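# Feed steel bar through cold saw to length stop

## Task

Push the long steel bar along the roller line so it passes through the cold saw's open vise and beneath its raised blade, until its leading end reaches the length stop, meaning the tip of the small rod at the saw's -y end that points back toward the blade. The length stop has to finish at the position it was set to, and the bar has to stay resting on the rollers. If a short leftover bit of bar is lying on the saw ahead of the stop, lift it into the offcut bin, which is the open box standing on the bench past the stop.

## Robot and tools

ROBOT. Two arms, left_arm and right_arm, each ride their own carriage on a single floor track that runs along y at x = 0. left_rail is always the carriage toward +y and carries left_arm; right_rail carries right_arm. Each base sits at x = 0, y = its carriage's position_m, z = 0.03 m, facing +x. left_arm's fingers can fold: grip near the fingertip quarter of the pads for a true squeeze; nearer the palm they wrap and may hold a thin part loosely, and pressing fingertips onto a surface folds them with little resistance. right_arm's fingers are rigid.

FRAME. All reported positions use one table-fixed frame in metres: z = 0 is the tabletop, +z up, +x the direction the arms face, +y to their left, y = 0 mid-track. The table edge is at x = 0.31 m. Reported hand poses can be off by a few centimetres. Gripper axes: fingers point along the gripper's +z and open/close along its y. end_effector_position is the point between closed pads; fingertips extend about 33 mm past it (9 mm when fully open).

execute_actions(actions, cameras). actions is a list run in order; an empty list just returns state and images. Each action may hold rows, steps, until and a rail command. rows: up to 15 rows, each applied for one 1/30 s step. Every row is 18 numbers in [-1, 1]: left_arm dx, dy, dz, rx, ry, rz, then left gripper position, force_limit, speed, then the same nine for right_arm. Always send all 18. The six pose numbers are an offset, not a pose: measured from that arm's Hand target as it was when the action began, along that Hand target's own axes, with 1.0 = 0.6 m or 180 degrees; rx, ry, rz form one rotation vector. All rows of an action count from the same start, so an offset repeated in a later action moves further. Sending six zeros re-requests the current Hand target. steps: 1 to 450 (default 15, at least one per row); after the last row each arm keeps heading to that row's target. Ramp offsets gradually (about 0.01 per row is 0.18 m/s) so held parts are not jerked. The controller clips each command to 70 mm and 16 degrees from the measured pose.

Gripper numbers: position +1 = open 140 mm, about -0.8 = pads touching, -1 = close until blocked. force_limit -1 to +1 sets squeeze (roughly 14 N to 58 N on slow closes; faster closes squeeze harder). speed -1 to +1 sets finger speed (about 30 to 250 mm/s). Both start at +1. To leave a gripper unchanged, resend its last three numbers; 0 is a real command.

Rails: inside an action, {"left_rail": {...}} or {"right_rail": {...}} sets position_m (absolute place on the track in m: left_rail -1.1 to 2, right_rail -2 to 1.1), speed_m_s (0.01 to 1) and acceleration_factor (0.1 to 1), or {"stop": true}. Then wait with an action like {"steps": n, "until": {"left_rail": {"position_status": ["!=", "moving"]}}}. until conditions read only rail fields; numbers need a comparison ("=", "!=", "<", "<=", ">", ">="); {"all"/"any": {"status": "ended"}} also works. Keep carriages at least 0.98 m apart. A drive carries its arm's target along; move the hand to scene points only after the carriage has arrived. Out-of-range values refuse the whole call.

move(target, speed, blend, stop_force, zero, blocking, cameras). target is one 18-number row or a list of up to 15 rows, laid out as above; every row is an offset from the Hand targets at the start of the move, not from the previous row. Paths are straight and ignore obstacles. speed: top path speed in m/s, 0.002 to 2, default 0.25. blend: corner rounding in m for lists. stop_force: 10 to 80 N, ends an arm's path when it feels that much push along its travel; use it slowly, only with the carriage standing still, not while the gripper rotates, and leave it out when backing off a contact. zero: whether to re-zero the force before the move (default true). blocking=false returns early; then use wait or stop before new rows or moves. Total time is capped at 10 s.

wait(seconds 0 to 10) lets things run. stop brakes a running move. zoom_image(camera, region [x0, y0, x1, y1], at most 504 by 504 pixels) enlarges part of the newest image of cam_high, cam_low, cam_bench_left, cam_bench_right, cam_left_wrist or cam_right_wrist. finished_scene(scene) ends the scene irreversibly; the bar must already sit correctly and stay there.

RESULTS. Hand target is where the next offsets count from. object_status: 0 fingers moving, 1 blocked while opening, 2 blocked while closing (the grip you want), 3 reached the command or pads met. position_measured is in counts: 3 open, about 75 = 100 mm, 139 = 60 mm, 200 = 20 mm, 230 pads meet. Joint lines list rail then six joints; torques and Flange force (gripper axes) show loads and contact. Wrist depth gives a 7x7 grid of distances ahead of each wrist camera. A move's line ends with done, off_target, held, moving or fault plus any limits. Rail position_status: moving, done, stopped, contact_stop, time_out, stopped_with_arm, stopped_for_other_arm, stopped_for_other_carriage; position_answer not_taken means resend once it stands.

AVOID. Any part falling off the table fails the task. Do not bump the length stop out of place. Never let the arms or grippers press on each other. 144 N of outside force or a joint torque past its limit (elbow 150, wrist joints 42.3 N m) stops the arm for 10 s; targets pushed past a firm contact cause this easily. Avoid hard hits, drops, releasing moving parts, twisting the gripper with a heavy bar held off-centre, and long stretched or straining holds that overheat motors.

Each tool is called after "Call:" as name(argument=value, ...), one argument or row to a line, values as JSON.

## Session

Call:
execute_actions(
  actions=[],
)

Scene clock: 0.00 s.
left_arm: end_effector_position=(+0.6600, +0.9495, +0.4937) position_measured=3 object_status=3 end_effector_quat_wxyz=(+0.000, +1.000, +0.000, +0.000) | right_arm: end_effector_position=(+0.6600, -1.0561, +0.4937) position_measured=3 object_status=3 end_effector_quat_wxyz=(+0.000, +1.000, +0.000, +0.000)
Joint positions: left_arm=[0.95 -0.053 0.164 1.35 0 1.628 1.518] | right_arm=[-1.056 -0.053 0.164 1.35 0 1.628 1.518]
Joint velocities: within noise
Joint torques (N m): no reading
Flange force (N): no reading
Wrist depth (mm): cam_left_wrist=[562 548 562 564 568 348 438 / 606 586 377 602 602 369 589 / 630 628 619 634 628 438 503 / 663 141 675 677 677 153 135 / - 127 724 719 715 719 103 / - 878 795 775 741 789 - / - - 807 786 749 - -] | cam_right_wrist=[561 564 561 348 561 561 414 / 583 605 600 369 594 581 385 / 617 622 636 404 631 613 393 / 655 138 668 670 668 410 131 / - 128 720 720 711 709 111 / - - 739 732 732 - - / - 855 794 759 759 809 846]
Hand target: left_arm +0.6600, +0.9495, +0.4937; +0.000, +1.000, +0.000, +0.000 | right_arm +0.6600, -1.0561, +0.4937; +0.000, +1.000, +0.000, +0.000
Tool commands: left_gripper/position=+1.0 left_gripper/force_limit=+1.0 left_gripper/speed=+1.0 right_gripper/position=+1.0 right_gripper/force_limit=+1.0 right_gripper/speed=+1.0
left_rail: position_m=0.950 position_status=done
right_rail: position_m=-1.056 position_status=done
camera_calibration:
cam_left_wrist: T_world_to_cam=[[-0.00929814, -0.999922, -0.00832989, 0.96683], [-0.933361, 0.0056894, 0.358895, 0.440687], [-0.35882, 0.0111118, -0.933341, 0.82986], [0, 0, 0, 1]] pos_world=[0.71808, 0.955026, 0.624435]
cam_right_wrist: T_world_to_cam=[[0.00977826, -0.999915, 0.00866498, -1.05619], [-0.942597, -0.0063245, 0.333872, 0.44774], [-0.333788, -0.0114323, -0.942579, 0.818624], [0, 0, 0, 1]] pos_world=[0.705613, -1.04391, 0.631282]

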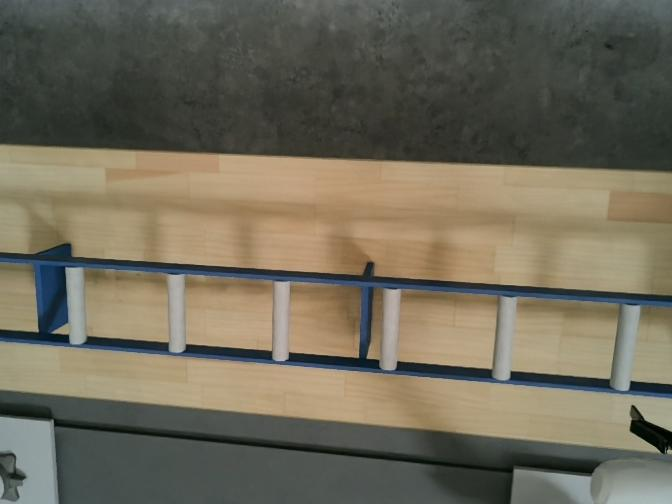

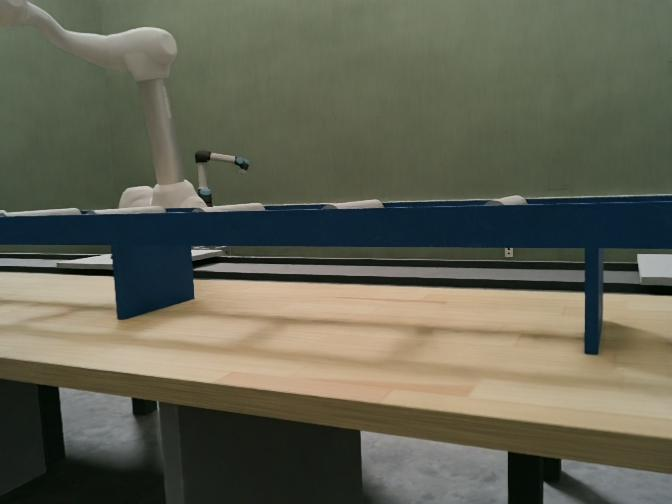

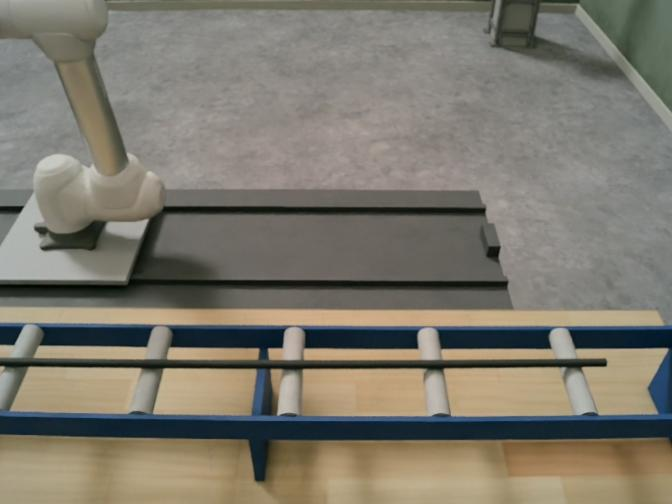

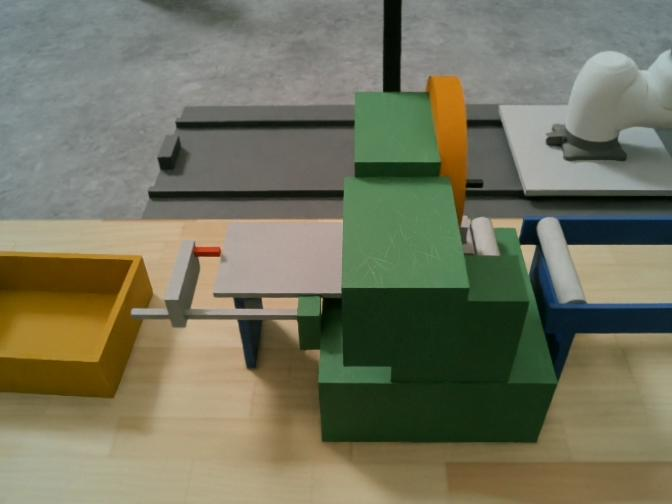

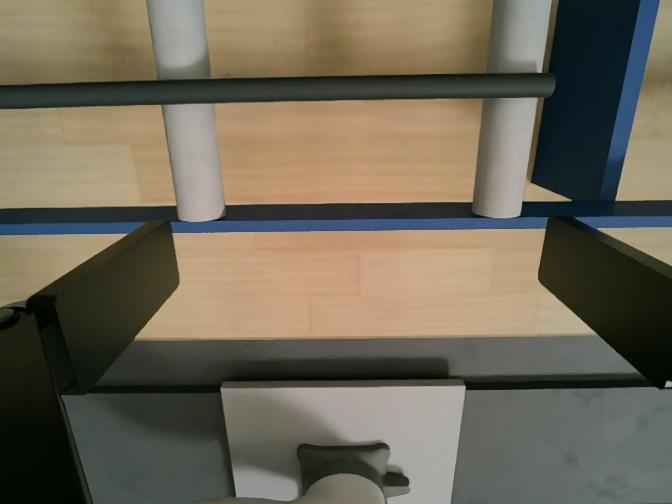

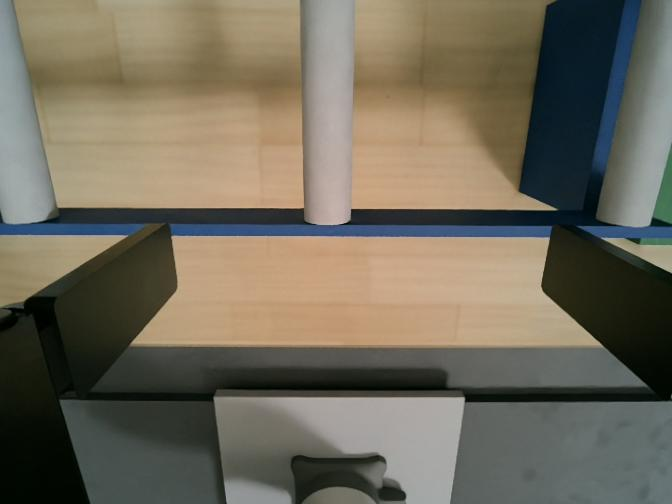

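Call:
execute_actions(
  actions=[
    {"left_rail":{"position_m":1.146},"steps":90,"until":{"left_rail":{"position_status":["!=","moving"]}}},
  ],
  cameras=[],
)

Call:
move(
  target=[0.1075,0,0.2,0,0,-0.5,-0.08,-1,0,-0.267,0,-0.11,0,0,0,-0.3,0,-1],
  cameras=["cam_left_wrist"],
)

Scene clock: 24.20 s.
left_arm: end_effector_position=(+0.6600, +1.1454, +0.4937) position_measured=3 object_status=3 end_effector_quat_wxyz=(+0.000, +1.000, +0.000, +0.000) | right_arm: end_effector_position=(+0.6600, -1.0561, +0.4937) position_measured=3 object_status=3 end_effector_quat_wxyz=(+0.000, +1.000, +0.000, +0.000)
Joint positions: left_arm=[1.146 -0.053 0.164 1.35 0 1.628 1.518] | right_arm=[-1.056 -0.053 0.164 1.35 0 1.628 1.518]
Joint torques (N m): left_arm=[4.27 -56.91 -40.41 3.85 0.18 -0.09] | right_arm=[-0.56 -63.24 -43.6 3.97 -0.21 -0.24]
Flange force (N): left_arm=[-0.9 6.3 -3.1] | right_arm=[4.1 -1.2 3.0]
Wrist depth (mm): cam_left_wrist=[349 565 571 565 549 559 559 / 356 597 599 374 361 591 593 / 468 619 628 618 618 634 634 / 667 141 681 681 690 152 135 / - 127 722 715 683 708 103 / - 828 - 754 762 - - / - - 841 792 819 878 -] | cam_right_wrist=[561 565 558 348 561 555 413 / 584 594 598 370 594 580 385 / 612 622 624 404 629 618 397 / 658 138 668 670 676 413 131 / - 128 715 711 720 715 111 / - 800 722 729 729 - - / - 875 815 764 - - -]
Hand target: left_arm +0.6600, +1.1454, +0.4937; +0.000, +1.000, +0.000, +0.000 | right_arm +0.6600, -1.0561, +0.4937; +0.000, +1.000, +0.000, +0.000
Tool commands: left_gripper/position=+1.0 left_gripper/force_limit=+1.0 left_gripper/speed=+1.0 right_gripper/position=+1.0 right_gripper/force_limit=+1.0 right_gripper/speed=+1.0
left_rail: position_m=1.146 position_status=done
right_rail: position_m=-1.056 position_status=done
No camera images: "cameras" was empty.

Scene clock: 27.83 s.
left_arm: end_effector_position=(+0.7245, +1.1455, +0.3737) position_measured=139 object_status=3 end_effector_quat_wxyz=(+0.000, +0.707, +0.707, +0.000) | right_arm: end_effector_position=(+0.4998, -1.0561, +0.5596) position_measured=167 object_status=0 end_effector_quat_wxyz=(+0.000, +1.000, +0.000, +0.000)
Joint positions: left_arm=[1.146 -0.048 0.277 1.425 0 1.44 -0.048] | right_arm=[-1.056 -0.07 -0.085 1.491 0 1.736 1.501]
Joint torques (N m): left_arm=[4.17 -67.72 -40 3.85 0.26 -0.11] | right_arm=[-1.17 -36.62 -43.1 3.93 -0.21 -0.23]
Flange force (N): left_arm=[-5.5 -0.9 -3.2] | right_arm=[4.0 -2.7 2.8]
Wrist depth (mm): cam_left_wrist=[452 273 455 442 453 288 455 / 475 299 483 470 479 290 484 / 513 505 507 500 512 320 513 / 552 540 139 278 141 532 545 / - 85 123 566 575 88 87 / - - 636 634 632 - 72 / - - 639 621 - - -] | cam_right_wrist=[416 612 622 416 617 561 413 / 653 655 657 657 664 657 655 / 704 695 704 706 698 704 702 / 762 722 722 711 149 706 727 / - 80 80 767 - 93 80 / - 67 - 749 - - 69 / - - - 584 - - 69]
Hand target: left_arm +0.7245, +1.1455, +0.3737; +0.000, +0.707, +0.707, +0.000 | right_arm +0.4998, -1.0561, +0.5597; +0.000, +1.000, +0.000, +0.000
Off the commanded pose: left_arm 0.000 m, 0 deg | right_arm 0.000 m, 0 deg.
left_rail: position_m=1.146 position_status=done
right_rail: position_m=-1.056 position_status=done
move: done
camera_calibration:
cam_left_wrist: T_world_to_cam=[[0.999922, -0.00929814, -0.00832989, -0.703424], [-0.0056894, -0.933361, 0.358895, 0.946518], [-0.0111118, -0.35882, -0.933341, 0.910702], [0, 0, 0, 1]] pos_world=[0.718874, 1.20368, 0.504435]
Images, in order (width x height): cam_left_wrist 672x504.

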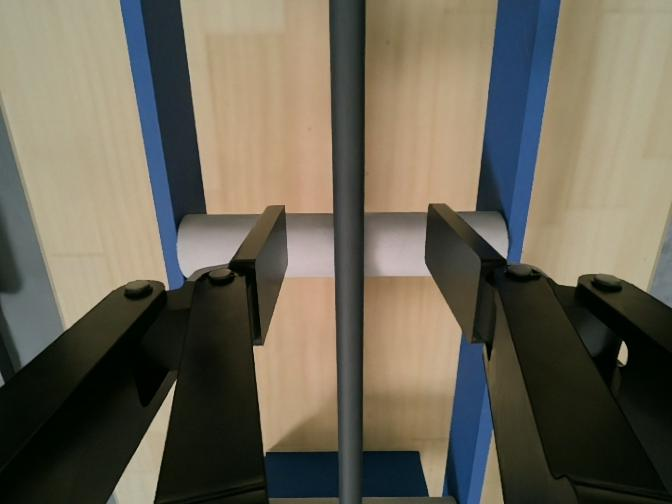

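Call:
move(
  target=[
    [0,-0.0007,0.05,0,0,0,-0.08,-1,0,-0.117,0.417,0,0,0,0.1667,-0.3,0,-1],
    [0,-0.0007,0.1,0,0,0,-0.08,-1,0,-0.417,0.722,0,0,0,0.333,-0.3,0,-1],
    [0,-0.0007,0.1453,0,0,0,-0.08,-1,0,-0.833,0.833,0,0,0,0.5,-0.3,0,-1],
  ],
  blend=[0.02,0.02,0],
  speed=0.3,
  cameras=[],
)

Call:
execute_actions(
  actions=[
    {"right_rail":{"position_m":-2.0},"rows":[[0,0,0,0,0,0,-1,0.5,-1,0,0,0,0,0,0,-0.3,0,-1]],"steps":75},
    {"steps":120,"until":{"right_rail":{"position_status":["!=","moving"]}}},
  ],
  cameras=[],
)

Scene clock: 38.50 s.
left_arm: end_effector_position=(+0.7240, +1.1455, +0.2865) position_measured=139 object_status=3 end_effector_quat_wxyz=(+0.000, +0.707, +0.707, +0.000) | right_arm: end_effector_position=(+0.0000, -1.5558, +0.5597) position_measured=167 object_status=3 end_effector_quat_wxyz=(+0.000, +0.707, -0.707, +0.000)
Joint positions: left_arm=[1.146 -0.048 0.305 1.547 0 1.29 -0.048] | right_arm=[-1.056 -1.64 -0.084 1.49 0 1.736 1.502]
Joint torques (N m): left_arm=[4.31 -69.42 -38.77 3.69 0.27 -0.1] | right_arm=[-0.28 -36.78 -43.06 3.91 -0.22 -0.27]
Flange force (N): left_arm=[-5.8 -0.5 -3.2] | right_arm=[4.3 -1.1 2.6]
Wrist depth (mm): cam_left_wrist=[172 371 377 138 374 371 172 / 172 388 400 144 399 389 183 / 181 234 423 156 423 250 194 / 449 218 124 166 161 218 440 / - 85 123 195 195 88 87 / - - 528 518 523 - 72 / - - 571 549 - - -] | cam_right_wrist=[625 641 632 - 598 649 1283 / 655 655 687 - - 1337 1395 / 695 695 - 685 - 1653 1488 / 744 737 - 757 146 1518 1529 / 770 80 81 767 - 93 79 / - 67 - 749 - - 69 / - - - 580 - - 69]
Hand target: left_arm +0.7240, +1.1455, +0.2865; +0.000, +0.707, +0.707, +0.000 | right_arm +0.0000, -1.5559, +0.5597; +0.000, +0.707, -0.707, +0.000
Off the commanded pose: left_arm 0.000 m, 0 deg | right_arm 0.000 m, 0 deg.
left_rail: position_m=1.146 position_status=done
right_rail: position_m=-1.056 position_status=done
move: done
No camera images: "cameras" was empty.

Scene clock: 41.23 s.
left_arm: end_effector_position=(+0.7240, +1.1455, +0.2865) position_measured=204 object_status=2 end_effector_quat_wxyz=(+0.000, +0.707, +0.707, +0.000) | right_arm: end_effector_position=(+0.0000, -2.5003, +0.5597) position_measured=167 object_status=3 end_effector_quat_wxyz=(+0.000, +0.707, -0.707, +0.000)
Joint positions: left_arm=[1.146 -0.048 0.305 1.547 0 1.29 -0.048] | right_arm=[-2 -1.64 -0.084 1.49 0 1.736 1.502]
Joint torques (N m): left_arm=[3.92 -61.25 -36.27 3.83 -1.96 0.29] | right_arm=[-0.31 -36.39 -43.11 3.93 -0.2 -0.22]
Flange force (N): left_arm=[-5.7 -6.9 -13.9] | right_arm=[3.6 -1.1 2.9]
Flange force at the end of the 1st action (N): left_arm=[-5.6 -6.9 -13.6] | right_arm=[3.5 -1.4 2.7]
Wrist depth (mm): cam_left_wrist=[172 371 377 138 376 371 172 / 172 386 397 144 394 390 183 / 181 234 425 156 423 251 194 / 449 204 441 162 438 207 449 / 489 196 91 177 - 93 472 / - 66 - - - - - / - - - - - - -] | cam_right_wrist=[627 631 1298 1290 1283 1337 1313 / 657 666 1386 1337 1361 1378 1353 / 702 695 1369 1539 1459 1498 1449 / 754 752 - 170 146 1550 1518 / - 80 81 767 - 87 80 / - 67 - 739 - - 69 / - - - 589 - - 69]
Hand target: left_arm +0.7240, +1.1455, +0.2865; +0.000, +0.707, +0.707, +0.000 | right_arm +0.0000, -2.5003, +0.5597; +0.000, +0.707, -0.707, +0.000
Off the commanded pose: left_arm 0.000 m, 0 deg | right_arm 0.000 m, 0 deg.
left_rail: position_m=1.146 position_status=done
right_rail: position_m=-2.000 position_status=done
No camera images: "cameras" was empty.

Call:
move(
  target=[
    [0,-0.003,-0.0005,0,0,0,-1,0.5,-1,-0.112,-0.417,0,0,0,0,-0.3,0,-1],
    [0,-0.006,-0.001,0,0,0,-1,0.5,-1,-0.417,-0.722,0,0,0,0,-0.3,0,-1],
    [0,-0.0078,-0.001,0,0,0,-1,0.5,-1,-0.7,-0.983,0,0,0,0,-0.3,0,-1],
  ],
  blend=[0.002,0.002,0],
  speed=0.3,
  cameras=["cam_left_wrist"],
)

Call:
move(
  target=[0,0,0.0006,0,0,0,-1,0.5,-1,0.0,-0.22,0.1,0,0,0,-0.3,0,-1],
  cameras=["cam_right_wrist"],
)

Scene clock: 51.83 s.
left_arm: end_effector_position=(+0.7194, +1.1455, +0.2871) position_measured=204 object_status=2 end_effector_quat_wxyz=(+0.000, +0.707, +0.707, +0.000) | right_arm: end_effector_position=(+0.5897, -2.0803, +0.5597) position_measured=167 object_status=3 end_effector_quat_wxyz=(+0.000, +0.707, -0.707, +0.000)
Joint positions: left_arm=[1.146 -0.049 0.297 1.556 0 1.289 -0.049] | right_arm=[-2 -0.193 0.069 1.338 0 1.735 2.948]
Joint torques (N m): left_arm=[4.64 -86.44 -51.26 3.68 0.37 -0.21] | right_arm=[-0.42 -52.74 -42.81 3.92 -0.16 -0.17]
Flange force (N): left_arm=[-6.1 1.8 21.4] | right_arm=[-1.0 -4.5 2.2]
Wrist depth (mm): cam_left_wrist=[164 363 375 138 373 371 178 / 173 225 397 144 397 393 181 / 184 224 426 156 423 413 191 / 455 204 442 161 436 214 436 / 474 74 91 176 - 93 469 / - 66 - 191 - - - / - - - - - - -] | cam_right_wrist=[622 634 640 627 625 632 629 / 660 653 658 655 658 634 634 / 695 481 687 691 700 698 647 / 737 508 464 729 149 711 702 / 1653 80 80 655 - 93 80 / - 67 - 800 - - 69 / - - - 620 - - 69]
Hand target: left_arm +0.7194, +1.1455, +0.2871; +0.000, +0.707, +0.707, +0.000 | right_arm +0.5898, -2.0803, +0.5597; +0.000, +0.707, -0.707, +0.000
Off the commanded pose: left_arm 0.000 m, 0 deg | right_arm 0.000 m, 0 deg.
left_rail: position_m=1.146 position_status=done
right_rail: position_m=-2.000 position_status=done
move: done
camera_calibration:
cam_left_wrist: T_world_to_cam=[[0.999922, -0.00929814, -0.00832989, -0.699047], [-0.0056894, -0.933361, 0.358895, 0.977476], [-0.0111118, -0.35882, -0.933341, 0.829782], [0, 0, 0, 1]] pos_world=[0.713774, 1.20358, 0.417835]
Images, in order (width x height): cam_left_wrist 672x504.

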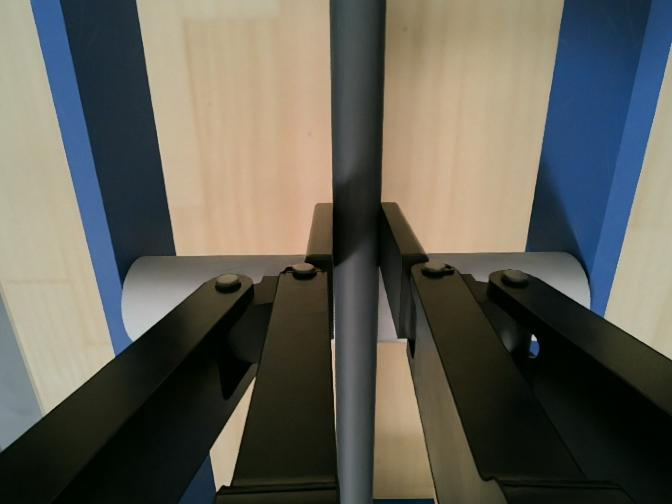

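Scene clock: 52.83 s.
left_arm: end_effector_position=(+0.7194, +1.1455, +0.2867) position_measured=204 object_status=2 end_effector_quat_wxyz=(+0.000, +0.707, +0.707, +0.000) | right_arm: end_effector_position=(+0.7218, -2.0803, +0.4997) position_measured=167 object_status=3 end_effector_quat_wxyz=(+0.000, +0.707, -0.707, +0.000)
Joint positions: left_arm=[1.146 -0.049 0.297 1.556 0 1.288 -0.049] | right_arm=[-2 -0.158 0.276 1.2 0 1.666 2.983]
Joint torques (N m): left_arm=[4.35 -77.72 -46.39 3.71 -0.42 -0.15] | right_arm=[-0.5 -72.5 -43.46 3.95 -0.17 -0.23]
Flange force (N): left_arm=[-5.9 -1.6 9.8] | right_arm=[-0.6 -1.1 3.4]
Wrist depth (mm): cam_left_wrist=[164 369 377 138 377 370 178 / 173 223 398 144 398 393 181 / 185 224 426 156 424 416 192 / 454 205 444 162 439 214 439 / 477 195 91 177 - 93 469 / - 66 - 191 - - - / - - - - - - -] | cam_right_wrist=[569 565 578 595 592 565 565 / 608 603 595 607 603 607 597 / 1353 634 416 622 627 634 631 / 1469 674 658 415 148 666 676 / - 80 81 438 127 87 80 / - 67 - 465 - - 69 / - - - 505 - - 69]
Hand target: left_arm +0.7194, +1.1455, +0.2867; +0.000, +0.707, +0.707, +0.000 | right_arm +0.7218, -2.0803, +0.4997; +0.000, +0.707, -0.707, +0.000
Off the commanded pose: left_arm 0.000 m, 0 deg | right_arm 0.000 m, 0 deg.
left_rail: position_m=1.146 position_status=done
right_rail: position_m=-2.000 position_status=done
move: done
camera_calibration:
cam_right_wrist: T_world_to_cam=[[-0.999918, -0.00973983, 0.0082545, 0.707864], [-0.00642534, 0.942598, 0.333869, 1.79589], [-0.0110325, 0.333789, -0.942583, 1.31852], [0, 0, 0, 1]] pos_world=[0.733892, -2.12601, 0.637383]
Images, in order (width x height): cam_right_wrist 672x504.

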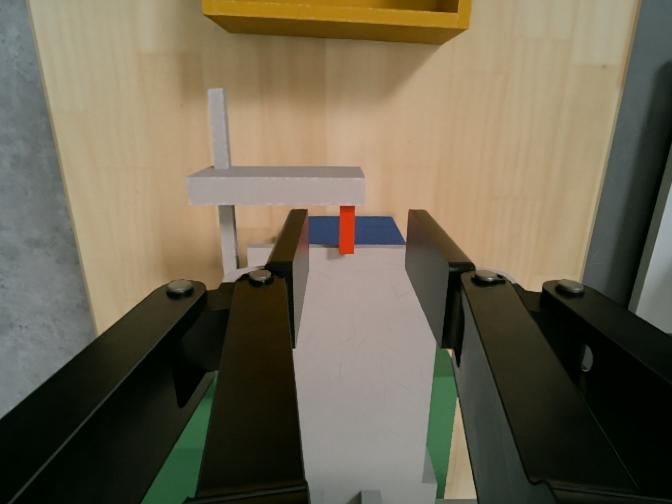

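Call:
execute_actions(
  actions=[
    {"left_rail":{"position_m":-1.0,"speed_m_s":0.5,"acceleration_factor":0.5},"steps":400,"until":{"left_rail":{"position_status":["!=","moving"]}}},
  ],
  cameras=["cam_left_wrist","cam_bench_right","cam_high"],
)

Call:
zoom_image(
  camera="cam_bench_right",
  region=[440, 205, 600, 315],
)

Scene clock: 66.03 s.
left_arm: end_effector_position=(+0.7194, -1.0005, +0.2867) position_measured=204 object_status=2 end_effector_quat_wxyz=(+0.000, +0.707, +0.707, +0.000) | right_arm: end_effector_position=(+0.7218, -2.0803, +0.4997) position_measured=167 object_status=3 end_effector_quat_wxyz=(+0.000, +0.707, -0.707, +0.000)
Joint positions: left_arm=[-1 -0.049 0.298 1.556 0 1.288 -0.049] | right_arm=[-2 -0.158 0.276 1.2 0 1.666 2.983]
Joint torques (N m): left_arm=[4.62 -75.95 -44.02 3.65 0.07 -0.21] | right_arm=[-0.67 -74.55 -43.53 3.88 -0.15 -0.2]
Flange force (N): left_arm=[-6.3 -0.2 6.3] | right_arm=[-0.9 -4.6 3.3]
Wrist depth (mm): cam_left_wrist=[164 367 375 138 374 372 178 / 172 224 393 144 398 390 180 / 185 224 425 155 424 415 191 / 453 195 207 161 194 194 439 / 481 74 91 177 - 93 473 / - 66 - 191 - - - / - - - - - - -] | cam_right_wrist=[568 568 574 569 584 574 574 / 587 600 594 597 600 600 600 / 653 624 420 618 649 634 641 / 1459 678 662 419 149 672 683 / - 81 81 440 127 93 80 / - 67 - 467 - - 69 / - - - 505 - - 69]
Hand target: left_arm +0.7194, -1.0005, +0.2867; +0.000, +0.707, +0.707, +0.000 | right_arm +0.7218, -2.0803, +0.4997; +0.000, +0.707, -0.707, +0.000
Tool commands: left_gripper/position=-1.0 left_gripper/force_limit=+0.5 left_gripper/speed=-1.0 right_gripper/position=-0.3 right_gripper/force_limit=+0.0 right_gripper/speed=-1.0
Off the commanded pose: left_arm 0.000 m, 0 deg | right_arm 0.000 m, 0 deg.
left_rail: position_m=-1.000 speed_m_s=0.50 position_status=done
right_rail: position_m=-2.000 position_status=done
camera_calibration:
cam_left_wrist: T_world_to_cam=[[0.999922, -0.00929814, -0.00832989, -0.719003], [-0.0056894, -0.933361, 0.358895, -1.02528], [-0.0111118, -0.35882, -0.933341, 0.0594173], [0, 0, 0, 1]] pos_world=[0.713774, -0.94232, 0.417435]
Images, in order (width x height): cam_high 672x504, cam_bench_right 672x504, cam_left_wrist 672x504.

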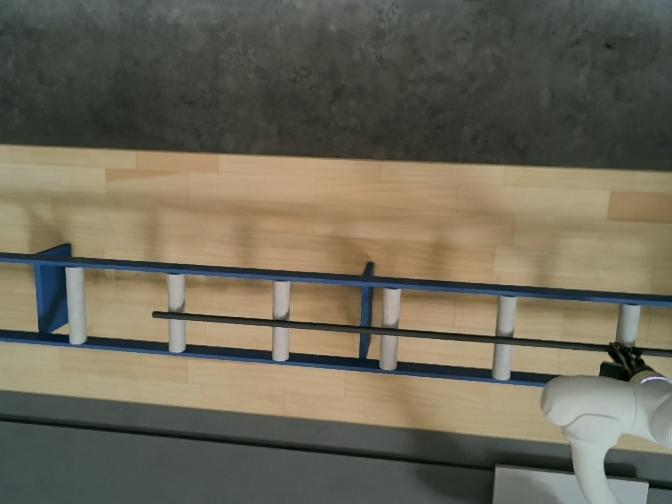

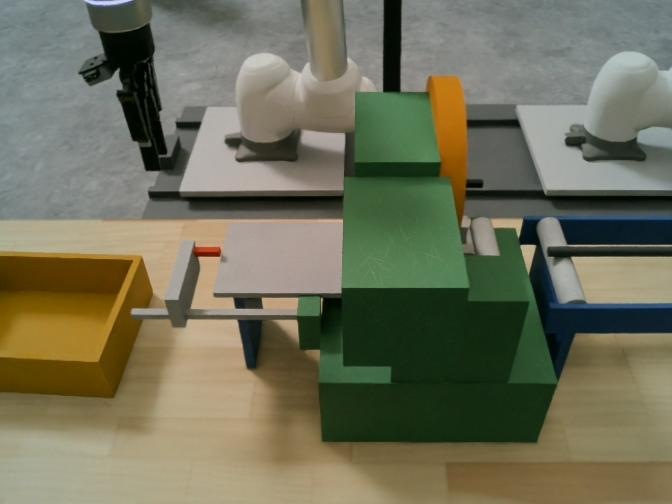

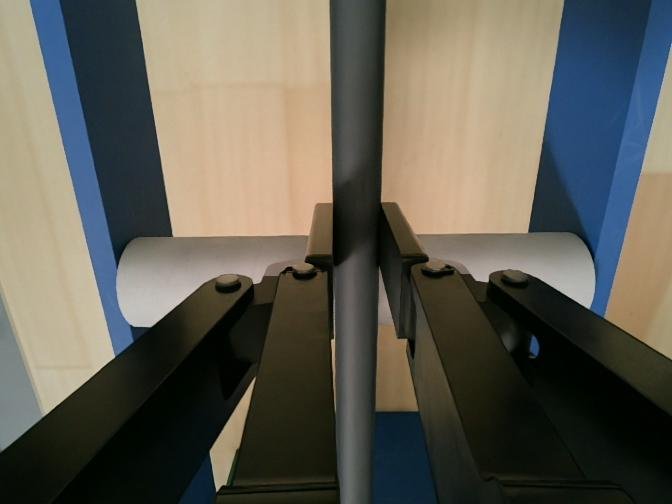

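Scaled by 3.150 from the camera's 672x504 image, which has a finer 960x720 frame.

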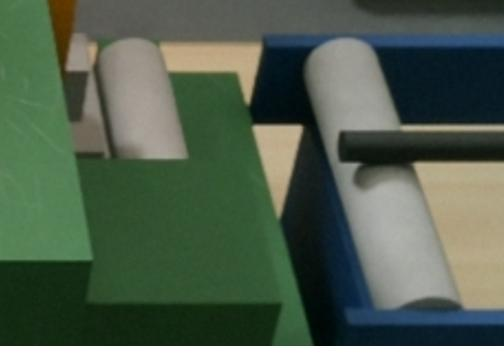

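Call:
move(
  target=[-0.31,0,0,0,0,0,-1,0.5,-1,0,0,0,0,0,0,-0.3,0,-1],
  speed=0.08,
  stop_force=20,
  cameras=["cam_bench_right"],
)

Call:
zoom_image(
  camera="cam_bench_right",
  region=[440, 205, 600, 315],
)

Scene clock: 73.03 s.
left_arm: end_effector_position=(+0.7193, -1.1866, +0.2867) position_measured=204 object_status=2 end_effector_quat_wxyz=(+0.000, +0.707, +0.707, +0.000) | right_arm: end_effector_position=(+0.7218, -2.0803, +0.4997) position_measured=167 object_status=3 end_effector_quat_wxyz=(+0.000, +0.707, -0.707, +0.000)
Joint positions: left_arm=[-1 -0.3 0.335 1.506 0 1.301 -0.3] | right_arm=[-2 -0.158 0.276 1.2 0 1.666 2.983]
Joint torques (N m): left_arm=[3.18 -77.91 -39.32 3 2.33 -0.17] | right_arm=[-0.78 -74.84 -43.53 3.93 -0.14 -0.23]
Flange force (N): left_arm=[-5.3 4.5 3.0] | right_arm=[-1.5 -4.6 3.0]
Wrist depth (mm): cam_left_wrist=[164 367 374 138 371 376 178 / 173 224 397 144 398 393 181 / 184 223 420 155 422 416 191 / 455 222 446 161 441 245 444 / 476 74 91 176 - 93 474 / - 66 - 190 - - - / - - - - - - -] | cam_right_wrist=[567 569 571 572 578 571 567 / 603 603 600 608 600 600 600 / 662 634 419 615 632 641 647 / 1469 666 655 415 149 666 670 / - 81 81 437 127 93 80 / - 67 - 467 - - 69 / - - - 502 - - 69]
Hand target: left_arm +0.7194, -1.1866, +0.2867; +0.000, +0.707, +0.707, +0.000 | right_arm +0.7218, -2.0803, +0.4997; +0.000, +0.707, -0.707, +0.000
Off the commanded pose: left_arm 0.000 m, 0 deg | right_arm 0.000 m, 0 deg.
left_rail: position_m=-1.000 speed_m_s=0.50 position_status=done
right_rail: position_m=-2.000 position_status=done
move: done
Images, in order (width x height): cam_bench_right 672x504.

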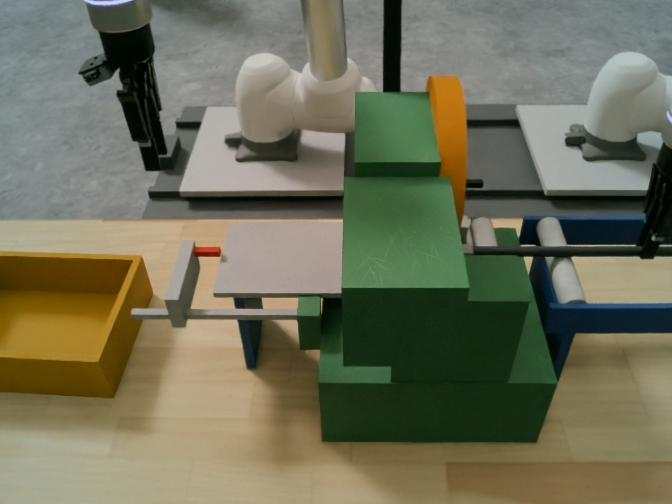

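Scaled by 3.150 from the camera's 672x504 image, which has a finer 960x720 frame.

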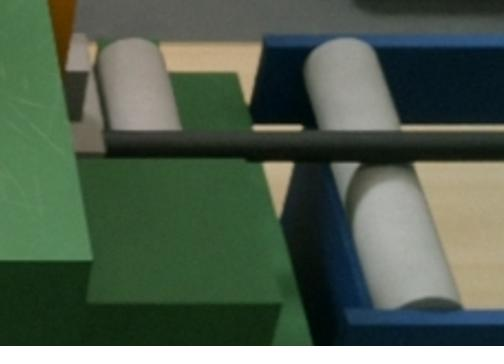

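Call:
execute_actions(
  actions=[
    {"rows":[[0,0,0,0,0,0,-0.1,0.5,-1,0,0,0,0,0,0,-0.3,0,-1]],"steps":50},
  ],
  cameras=[],
)

Call:
move(
  target=[
    [0,0,-0.06,0,0,0,-0.1,0.5,-1,0,0,0,0,0,0,-0.3,0,-1],
    [0.31,0,-0.15,0,0,0,-0.1,0.5,-1,0,0,0,0,0,0,-0.3,0,-1],
  ],
  speed=0.25,
  blend=[0.02,0],
  cameras=[],
)

Call:
execute_actions(
  actions=[
    {"left_rail":{"position_m":-0.57,"speed_m_s":0.4},"steps":400,"until":{"left_rail":{"position_status":["!=","moving"]}}},
  ],
  cameras=["cam_left_wrist"],
)

Scene clock: 80.63 s.
left_arm: end_effector_position=(+0.7194, -1.1865, +0.2867) position_measured=141 object_status=3 end_effector_quat_wxyz=(+0.000, +0.707, +0.707, +0.000) | right_arm: end_effector_position=(+0.7218, -2.0803, +0.4997) position_measured=167 object_status=3 end_effector_quat_wxyz=(+0.000, +0.707, -0.707, +0.000)
Joint positions: left_arm=[-1 -0.3 0.335 1.506 0 1.301 -0.3] | right_arm=[-2 -0.158 0.276 1.2 0 1.666 2.983]
Joint torques (N m): left_arm=[4.36 -72.62 -38.83 3.71 0.33 -0.1] | right_arm=[-0.7 -74.59 -43.32 3.9 -0.19 -0.22]
Flange force (N): left_arm=[-5.6 -1.4 -3.0] | right_arm=[-1.1 -5.1 2.5]
Wrist depth (mm): cam_left_wrist=[164 367 376 138 372 376 178 / 173 224 398 144 398 392 181 / 184 223 423 156 423 414 191 / 454 222 140 166 138 244 436 / - 85 119 186 360 88 87 / - - 306 244 305 - 74 / - - - 235 235 - -] | cam_right_wrist=[569 568 578 577 594 562 571 / 612 603 591 600 602 600 610 / 1353 641 421 617 632 640 641 / 1478 672 655 416 149 668 689 / - 80 81 437 127 87 80 / - 67 - 470 - - 69 / - - - 505 - - 69]
Hand target: left_arm +0.7194, -1.1865, +0.2867; +0.000, +0.707, +0.707, +0.000 | right_arm +0.7218, -2.0803, +0.4997; +0.000, +0.707, -0.707, +0.000
Off the commanded pose: left_arm 0.000 m, 0 deg | right_arm 0.000 m, 0 deg.
left_rail: position_m=-1.000 speed_m_s=0.50 position_status=done
right_rail: position_m=-2.000 position_status=done
No camera images: "cameras" was empty.

Scene clock: 81.93 s.
left_arm: end_effector_position=(+0.7194, -1.0006, +0.3767) position_measured=141 object_status=3 end_effector_quat_wxyz=(+0.000, +0.707, +0.707, +0.000) | right_arm: end_effector_position=(+0.7218, -2.0803, +0.4997) position_measured=167 object_status=3 end_effector_quat_wxyz=(+0.000, +0.707, -0.707, +0.000)
Joint positions: left_arm=[-1 -0.049 0.268 1.431 0 1.443 -0.049] | right_arm=[-2 -0.158 0.276 1.2 0 1.666 2.983]
Joint torques (N m): left_arm=[4.7 -67.02 -39.78 3.87 0.25 -0.12] | right_arm=[-0.52 -74.66 -43.34 3.93 -0.2 -0.23]
Flange force (N): left_arm=[-6.3 0.1 -3.3] | right_arm=[-0.5 -5.0 2.8]
Wrist depth (mm): cam_left_wrist=[456 287 456 444 456 277 456 / 486 287 482 474 482 304 484 / 516 505 511 279 507 331 514 / 551 543 149 277 158 540 551 / - 85 119 582 583 88 87 / - - 572 564 564 - 74 / - - - 467 465 - -] | cam_right_wrist=[571 569 562 605 569 571 572 / 612 603 595 607 607 605 618 / 1345 634 422 617 625 640 636 / 1422 678 662 416 148 660 638 / - 80 80 438 127 87 80 / - 67 - 466 - - 69 / - - - 503 - - 69]
Hand target: left_arm +0.7194, -1.0005, +0.3767; +0.000, +0.707, +0.707, +0.000 | right_arm +0.7218, -2.0803, +0.4997; +0.000, +0.707, -0.707, +0.000
Off the commanded pose: left_arm 0.000 m, 0 deg | right_arm 0.000 m, 0 deg.
left_rail: position_m=-1.000 speed_m_s=0.50 position_status=done
right_rail: position_m=-2.000 position_status=done
move: done; blend cut to 0.018 m at target 1
No camera images: "cameras" was empty.

Scene clock: 84.47 s.
left_arm: end_effector_position=(+0.7194, -0.5706, +0.3767) position_measured=141 object_status=3 end_effector_quat_wxyz=(+0.000, +0.707, +0.707, +0.000) | right_arm: end_effector_position=(+0.7218, -2.0803, +0.4997) position_measured=167 object_status=3 end_effector_quat_wxyz=(+0.000, +0.707, -0.707, +0.000)
Joint positions: left_arm=[-0.57 -0.049 0.268 1.431 0 1.443 -0.049] | right_arm=[-2 -0.158 0.276 1.2 0 1.666 2.983]
Joint torques (N m): left_arm=[4.24 -66.92 -40.15 3.88 0.25 -0.08] | right_arm=[-0.53 -74.7 -43.42 3.92 -0.15 -0.23]
Flange force (N): left_arm=[-5.7 -1.3 -3.2] | right_arm=[-0.6 -4.7 3.0]
Wrist depth (mm): cam_left_wrist=[455 288 458 445 451 277 459 / 484 287 488 472 483 300 488 / 513 507 504 505 513 334 517 / 547 541 139 545 138 535 549 / - 85 119 582 326 88 87 / - - 329 322 329 - 74 / - - - 705 - - -] | cam_right_wrist=[567 569 583 591 575 562 555 / 612 597 591 597 602 595 618 / 1386 636 404 622 640 640 624 / 1478 678 657 417 149 670 634 / - 80 81 437 127 87 80 / - 67 - 470 - - 69 / - - - 507 - - 69]
Hand target: left_arm +0.7194, -0.5706, +0.3767; +0.000, +0.707, +0.707, +0.000 | right_arm +0.7218, -2.0803, +0.4997; +0.000, +0.707, -0.707, +0.000
Tool commands: left_gripper/position=-0.1 left_gripper/force_limit=+0.5 left_gripper/speed=-1.0 right_gripper/position=-0.3 right_gripper/force_limit=+0.0 right_gripper/speed=-1.0
Off the commanded pose: left_arm 0.000 m, 0 deg | right_arm 0.000 m, 0 deg.
left_rail: position_m=-0.570 speed_m_s=0.40 position_status=done
right_rail: position_m=-2.000 position_status=done
camera_calibration:
cam_left_wrist: T_world_to_cam=[[0.999922, -0.00929814, -0.00832989, -0.714256], [-0.0056894, -0.933361, 0.358895, -0.656328], [-0.0111118, -0.35882, -0.933341, 0.297675], [0, 0, 0, 1]] pos_world=[0.713774, -0.51242, 0.507435]
Images, in order (width x height): cam_left_wrist 672x504.

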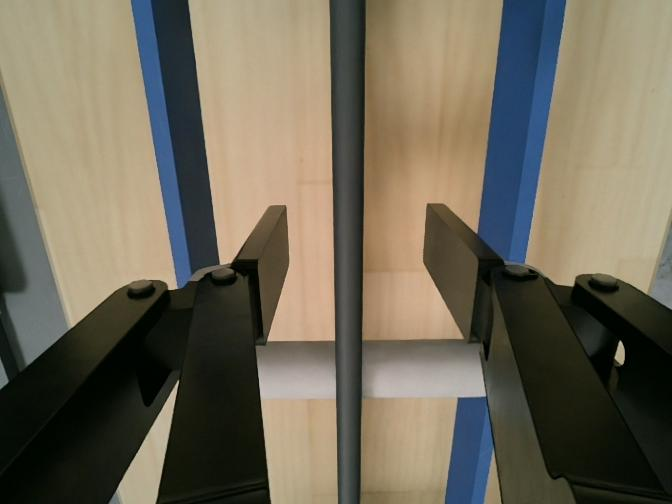

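Call:
move(
  target=[0,-0.001,0.1503,0,0,0,-0.1,0.5,-1,0,0,0,0,0,0,-0.3,0,-1],
  speed=0.1,
  cameras=[],
)

Call:
execute_actions(
  actions=[
    {"rows":[[0,0,0,0,0,0,-1,0.5,-1,0,0,0,0,0,0,-0.3,0,-1]],"steps":70},
    {"rows":[[0,0.0013,-0.0005,0,0,0,-1,0.5,-1,0,0,0,0,0,0,-0.3,0,-1],[0,0.0025,-0.0009,0,0,0,-1,0.5,-1,0,0,0,0,0,0,-0.3,0,-1]],"steps":10},
    {"left_rail":{"position_m":-0.94,"speed_m_s":0.2,"acceleration_factor":0.4},"steps":400,"until":{"left_rail":{"position_status":["!=","moving"]}}},
  ],
  cameras=["cam_left_wrist","cam_right_wrist","cam_bench_right"],
)

Call:
zoom_image(
  camera="cam_bench_right",
  region=[160, 220, 280, 290],
)

Scene clock: 95.10 s.
left_arm: end_effector_position=(+0.7188, -0.5705, +0.2865) position_measured=141 object_status=3 end_effector_quat_wxyz=(+0.000, +0.707, +0.707, +0.000) | right_arm: end_effector_position=(+0.7218, -2.0803, +0.4997) position_measured=167 object_status=3 end_effector_quat_wxyz=(+0.000, +0.707, -0.707, +0.000)
Joint positions: left_arm=[-0.57 -0.049 0.297 1.558 0 1.287 -0.049] | right_arm=[-2 -0.158 0.276 1.2 0 1.666 2.983]
Joint torques (N m): left_arm=[4.29 -68.89 -38.63 3.68 0.26 -0.09] | right_arm=[-0.12 -74.6 -43.34 3.93 -0.14 -0.24]
Flange force (N): left_arm=[-5.8 0.5 -2.9] | right_arm=[0.3 -5.2 3.1]
Wrist depth (mm): cam_left_wrist=[164 366 376 137 377 376 171 / 172 224 398 145 398 394 181 / 410 223 421 155 422 413 192 / 453 222 140 166 138 245 436 / - 85 119 182 477 88 87 / - - 518 252 511 - 74 / - - - 235 238 - -] | cam_right_wrist=[569 568 575 564 577 567 577 / 608 603 594 605 603 602 629 / 1369 638 421 618 640 640 636 / 1469 668 655 416 149 672 634 / - 81 81 436 127 93 80 / - 67 - 468 - - 69 / - - - 504 - - 69]
Hand target: left_arm +0.7188, -0.5705, +0.2865; +0.000, +0.707, +0.707, +0.000 | right_arm +0.7218, -2.0803, +0.4997; +0.000, +0.707, -0.707, +0.000
Off the commanded pose: left_arm 0.000 m, 0 deg | right_arm 0.000 m, 0 deg.
left_rail: position_m=-0.570 speed_m_s=0.40 position_status=done
right_rail: position_m=-2.000 position_status=done
move: done
No camera images: "cameras" was empty.

Scene clock: 100.60 s.
left_arm: end_effector_position=(+0.7203, -0.9405, +0.2871) position_measured=204 object_status=2 end_effector_quat_wxyz=(+0.000, +0.707, +0.707, +0.000) | right_arm: end_effector_position=(+0.7218, -2.0803, +0.4997) position_measured=167 object_status=3 end_effector_quat_wxyz=(+0.000, +0.707, -0.707, +0.000)
Joint positions: left_arm=[-0.94 -0.049 0.299 1.554 0 1.289 -0.049] | right_arm=[-2 -0.158 0.276 1.2 0 1.666 2.983]
Joint torques (N m): left_arm=[4.39 -84.17 -51.24 3.63 -0.65 -0.19] | right_arm=[-0.31 -74.45 -43.4 3.91 -0.14 -0.17]
Flange force (N): left_arm=[-5.9 -1.7 18.1] | right_arm=[-0.2 -4.3 2.8]
Flange force at the end of the 1st action (N): left_arm=[-5.8 -9.9 -17.3] | right_arm=[-0.8 -4.3 2.8]
Flange force at the end of the 2nd action (N): left_arm=[-5.7 -9.4 10.2] | right_arm=[-0.9 -4.5 3.1]
Wrist depth (mm): cam_left_wrist=[166 367 377 137 375 372 177 / 173 225 400 145 400 389 188 / 185 226 420 155 424 413 200 / 453 225 452 161 442 243 441 / 481 74 91 175 - 93 473 / - 66 - 190 - - - / - - - - - - -] | cam_right_wrist=[569 569 571 574 587 572 565 / 603 600 598 598 600 597 580 / 1345 638 420 617 638 636 676 / 1488 674 662 415 149 668 657 / - 81 80 430 127 93 80 / - 67 - 461 - - 69 / - - - 500 - - 69]
Hand target: left_arm +0.7203, -0.9405, +0.2871; +0.000, +0.707, +0.707, +0.000 | right_arm +0.7218, -2.0803, +0.4997; +0.000, +0.707, -0.707, +0.000
Off the commanded pose: left_arm 0.000 m, 0 deg | right_arm 0.000 m, 0 deg.
left_rail: position_m=-0.940 speed_m_s=0.20 position_status=done
right_rail: position_m=-2.000 position_status=done
camera_calibration:
cam_left_wrist: T_world_to_cam=[[0.999922, -0.00929814, -0.00832989, -0.719343], [-0.0056894, -0.933361, 0.358895, -0.969509], [-0.0111118, -0.35882, -0.933341, 0.081294], [0, 0, 0, 1]] pos_world=[0.714674, -0.88242, 0.417835]
cam_right_wrist: T_world_to_cam=[[-0.999915, -0.00977826, 0.00866498, 0.70752], [-0.0063245, 0.942597, 0.333872, 1.79585], [-0.0114323, 0.333788, -0.942579, 1.31872], [0, 0, 0, 1]] pos_world=[0.733893, -2.12601, 0.637282]
Images, in order (width x height): cam_bench_right 672x504, cam_left_wrist 672x504, cam_right_wrist 672x504.

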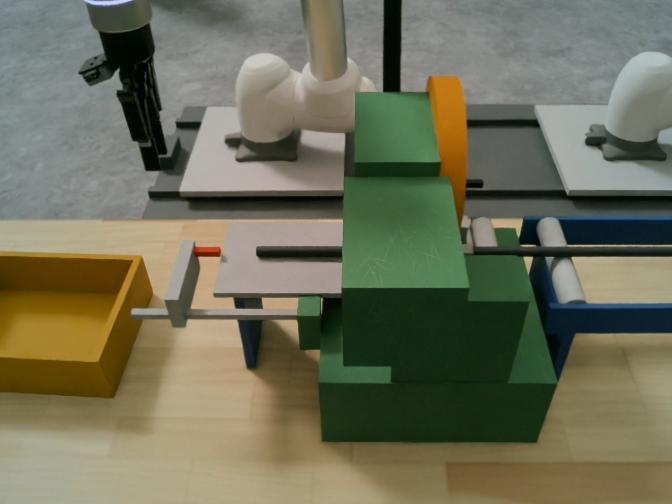

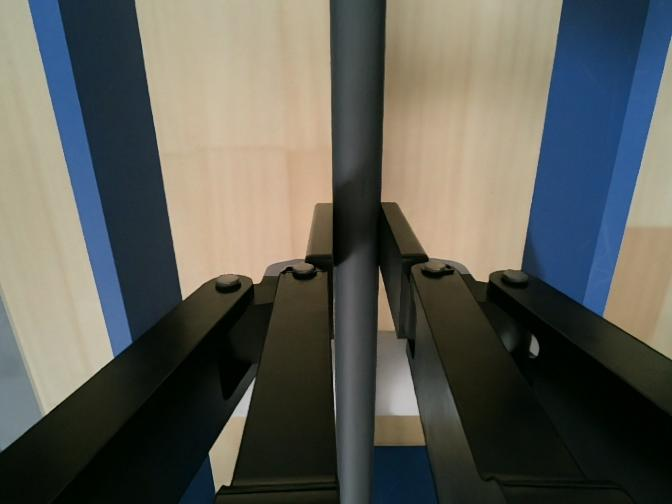

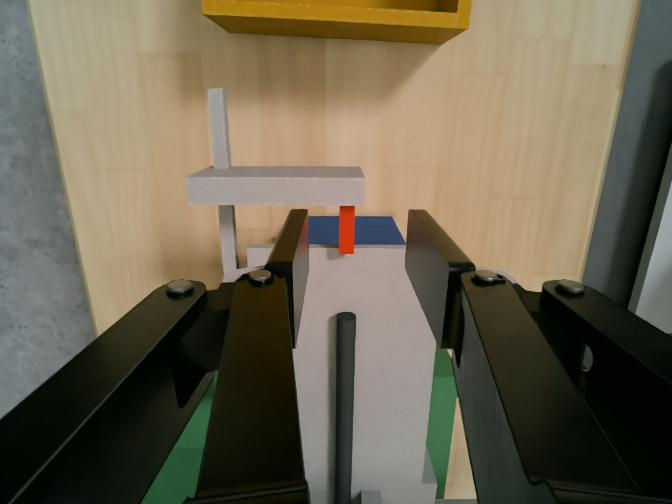

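Scaled by 4.200 from the camera's 672x504 image, which has a finer 960x720 frame.

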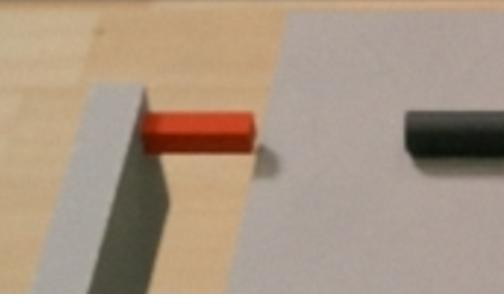

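Call:
execute_actions(
  actions=[
    {"rows":[[0,0,0.0007,0,0,0,-1,0.5,-1,0,0,0,0,0,0,-0.3,0,-1]],"steps":8},
    {"left_rail":{"position_m":-1.001,"speed_m_s":0.08,"acceleration_factor":0.3},"steps":400,"until":{"left_rail":{"position_status":["!=","moving"]}}},
  ],
  cameras=["cam_bench_right"],
)

Call:
zoom_image(
  camera="cam_bench_right",
  region=[160, 220, 280, 290],
)

Call:
move(
  target=[-0.027,0,0,0,0,0,-1,0.5,-1,0,0,0,0,0,0,-0.3,0,-1],
  speed=0.004,
  stop_force=10,
  cameras=["cam_right_wrist","cam_bench_right"],
)

Call:
zoom_image(
  camera="cam_bench_right",
  region=[160, 220, 280, 290],
)

Scene clock: 110.63 s.
left_arm: end_effector_position=(+0.7203, -1.0015, +0.2867) position_measured=204 object_status=2 end_effector_quat_wxyz=(+0.000, +0.707, +0.707, +0.000) | right_arm: end_effector_position=(+0.7218, -2.0803, +0.4997) position_measured=167 object_status=3 end_effector_quat_wxyz=(+0.000, +0.707, -0.707, +0.000)
Joint positions: left_arm=[-1.001 -0.049 0.299 1.554 0 1.288 -0.049] | right_arm=[-2 -0.158 0.276 1.2 0 1.666 2.983]
Joint torques (N m): left_arm=[4.77 -68.07 -39.89 3.76 -0.62 -0.21] | right_arm=[-0.56 -74.49 -43.29 3.93 -0.18 -0.19]
Flange force (N): left_arm=[-6.2 -4.4 -4.3] | right_arm=[-0.4 -4.8 2.6]
Flange force at the end of the 1st action (N): left_arm=[-5.7 -3.0 5.6] | right_arm=[-0.5 -4.1 3.4]
Wrist depth (mm): cam_left_wrist=[166 369 376 137 374 372 177 / 173 226 395 145 393 394 188 / 184 226 426 155 422 413 199 / 454 197 203 161 193 193 438 / 487 74 91 174 - 93 472 / - 66 - 191 - - - / - - - - - - -] | cam_right_wrist=[568 574 583 555 572 569 572 / 612 598 592 595 597 603 625 / 647 640 420 620 640 634 641 / 1469 676 658 419 148 672 664 / - 80 81 433 127 93 79 / - 67 - 463 - - 69 / - - - 498 - - 69]
Hand target: left_arm +0.7203, -1.0015, +0.2867; +0.000, +0.707, +0.707, +0.000 | right_arm +0.7218, -2.0803, +0.4997; +0.000, +0.707, -0.707, +0.000
Off the commanded pose: left_arm 0.000 m, 0 deg | right_arm 0.000 m, 0 deg.
left_rail: position_m=-1.001 speed_m_s=0.08 position_status=done
right_rail: position_m=-2.000 position_status=done
Images, in order (width x height): cam_bench_right 672x504.

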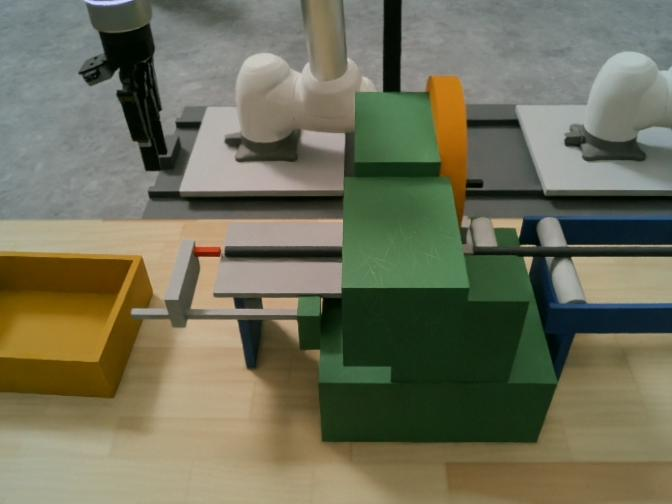

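Scaled by 4.200 from the camera's 672x504 image, which has a finer 960x720 frame.

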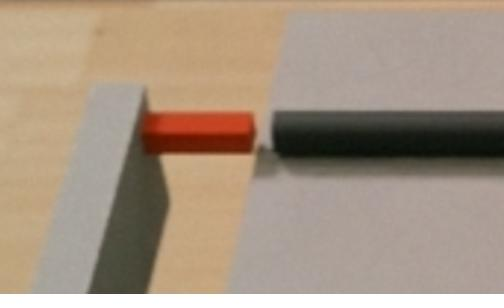

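Scene clock: 113.80 s.
left_arm: end_effector_position=(+0.7203, -1.0118, +0.2867) position_measured=204 object_status=2 end_effector_quat_wxyz=(+0.000, +0.707, +0.707, +0.000) | right_arm: end_effector_position=(+0.7218, -2.0803, +0.4997) position_measured=167 object_status=3 end_effector_quat_wxyz=(+0.000, +0.707, -0.707, +0.000)
Joint positions: left_arm=[-1.001 -0.063 0.299 1.554 0 1.288 -0.063] | right_arm=[-2 -0.158 0.276 1.2 0 1.666 2.983]
Joint torques (N m): left_arm=[-6.06 -66.02 -38.62 -1.42 -0.95 -0.14] | right_arm=[-0.94 -74.61 -43.44 3.9 -0.17 -0.21]
Flange force (N): left_arm=[8.7 -2.9 -6.4] | right_arm=[-1.2 -4.5 3.1]
Wrist depth (mm): cam_left_wrist=[166 366 377 137 374 372 177 / 173 226 400 145 398 393 188 / 184 225 424 154 424 409 199 / 450 191 190 162 138 186 438 / 483 74 91 174 - 93 472 / - 66 - 189 - - - / - - - - - - -] | cam_right_wrist=[569 561 568 565 577 568 567 / 605 602 592 598 600 595 594 / 1404 632 420 629 643 638 641 / 1478 672 657 414 149 660 658 / - 80 81 435 127 93 80 / - 67 - 462 - - 69 / - - - 497 - - 69]
Hand target: left_arm +0.7203, -1.0118, +0.2867; +0.000, +0.707, +0.707, +0.000 (not the last commanded pose) | right_arm +0.7218, -2.0803, +0.4997; +0.000, +0.707, -0.707, +0.000
Off the commanded pose: left_arm 0.006 m, 0 deg | right_arm 0.000 m, 0 deg.
left_rail: position_m=-1.001 speed_m_s=0.08 position_status=done
right_rail: position_m=-2.000 position_status=done
move: contact (left_arm)
camera_calibration:
cam_right_wrist: T_world_to_cam=[[-0.999915, -0.00977826, 0.00866498, 0.70752], [-0.0063245, 0.942597, 0.333872, 1.79585], [-0.0114323, 0.333788, -0.942579, 1.31872], [0, 0, 0, 1]] pos_world=[0.733893, -2.12601, 0.637282]
Images, in order (width x height): cam_bench_right 672x504, cam_right_wrist 672x504.

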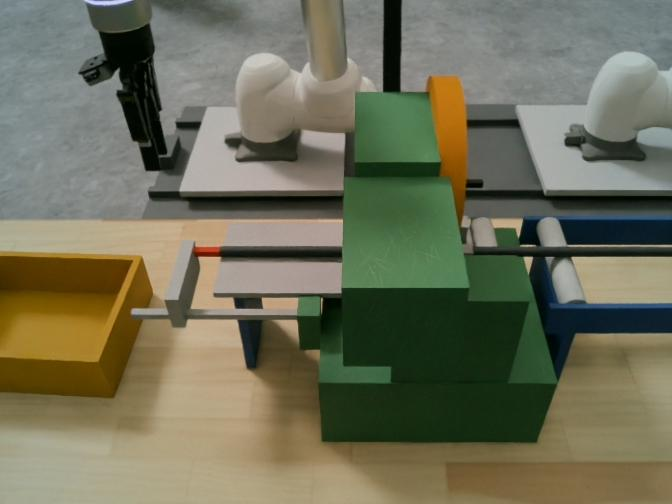

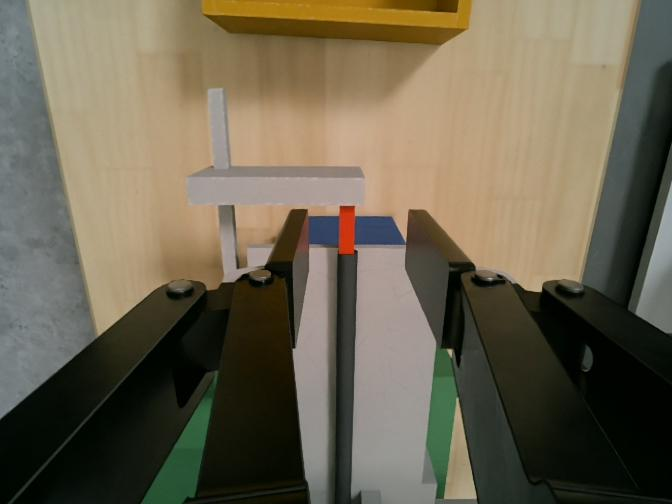

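Scaled by 4.200 from the camera's 672x504 image, which has a finer 960x720 frame.

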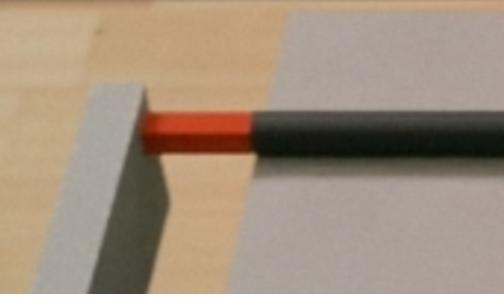

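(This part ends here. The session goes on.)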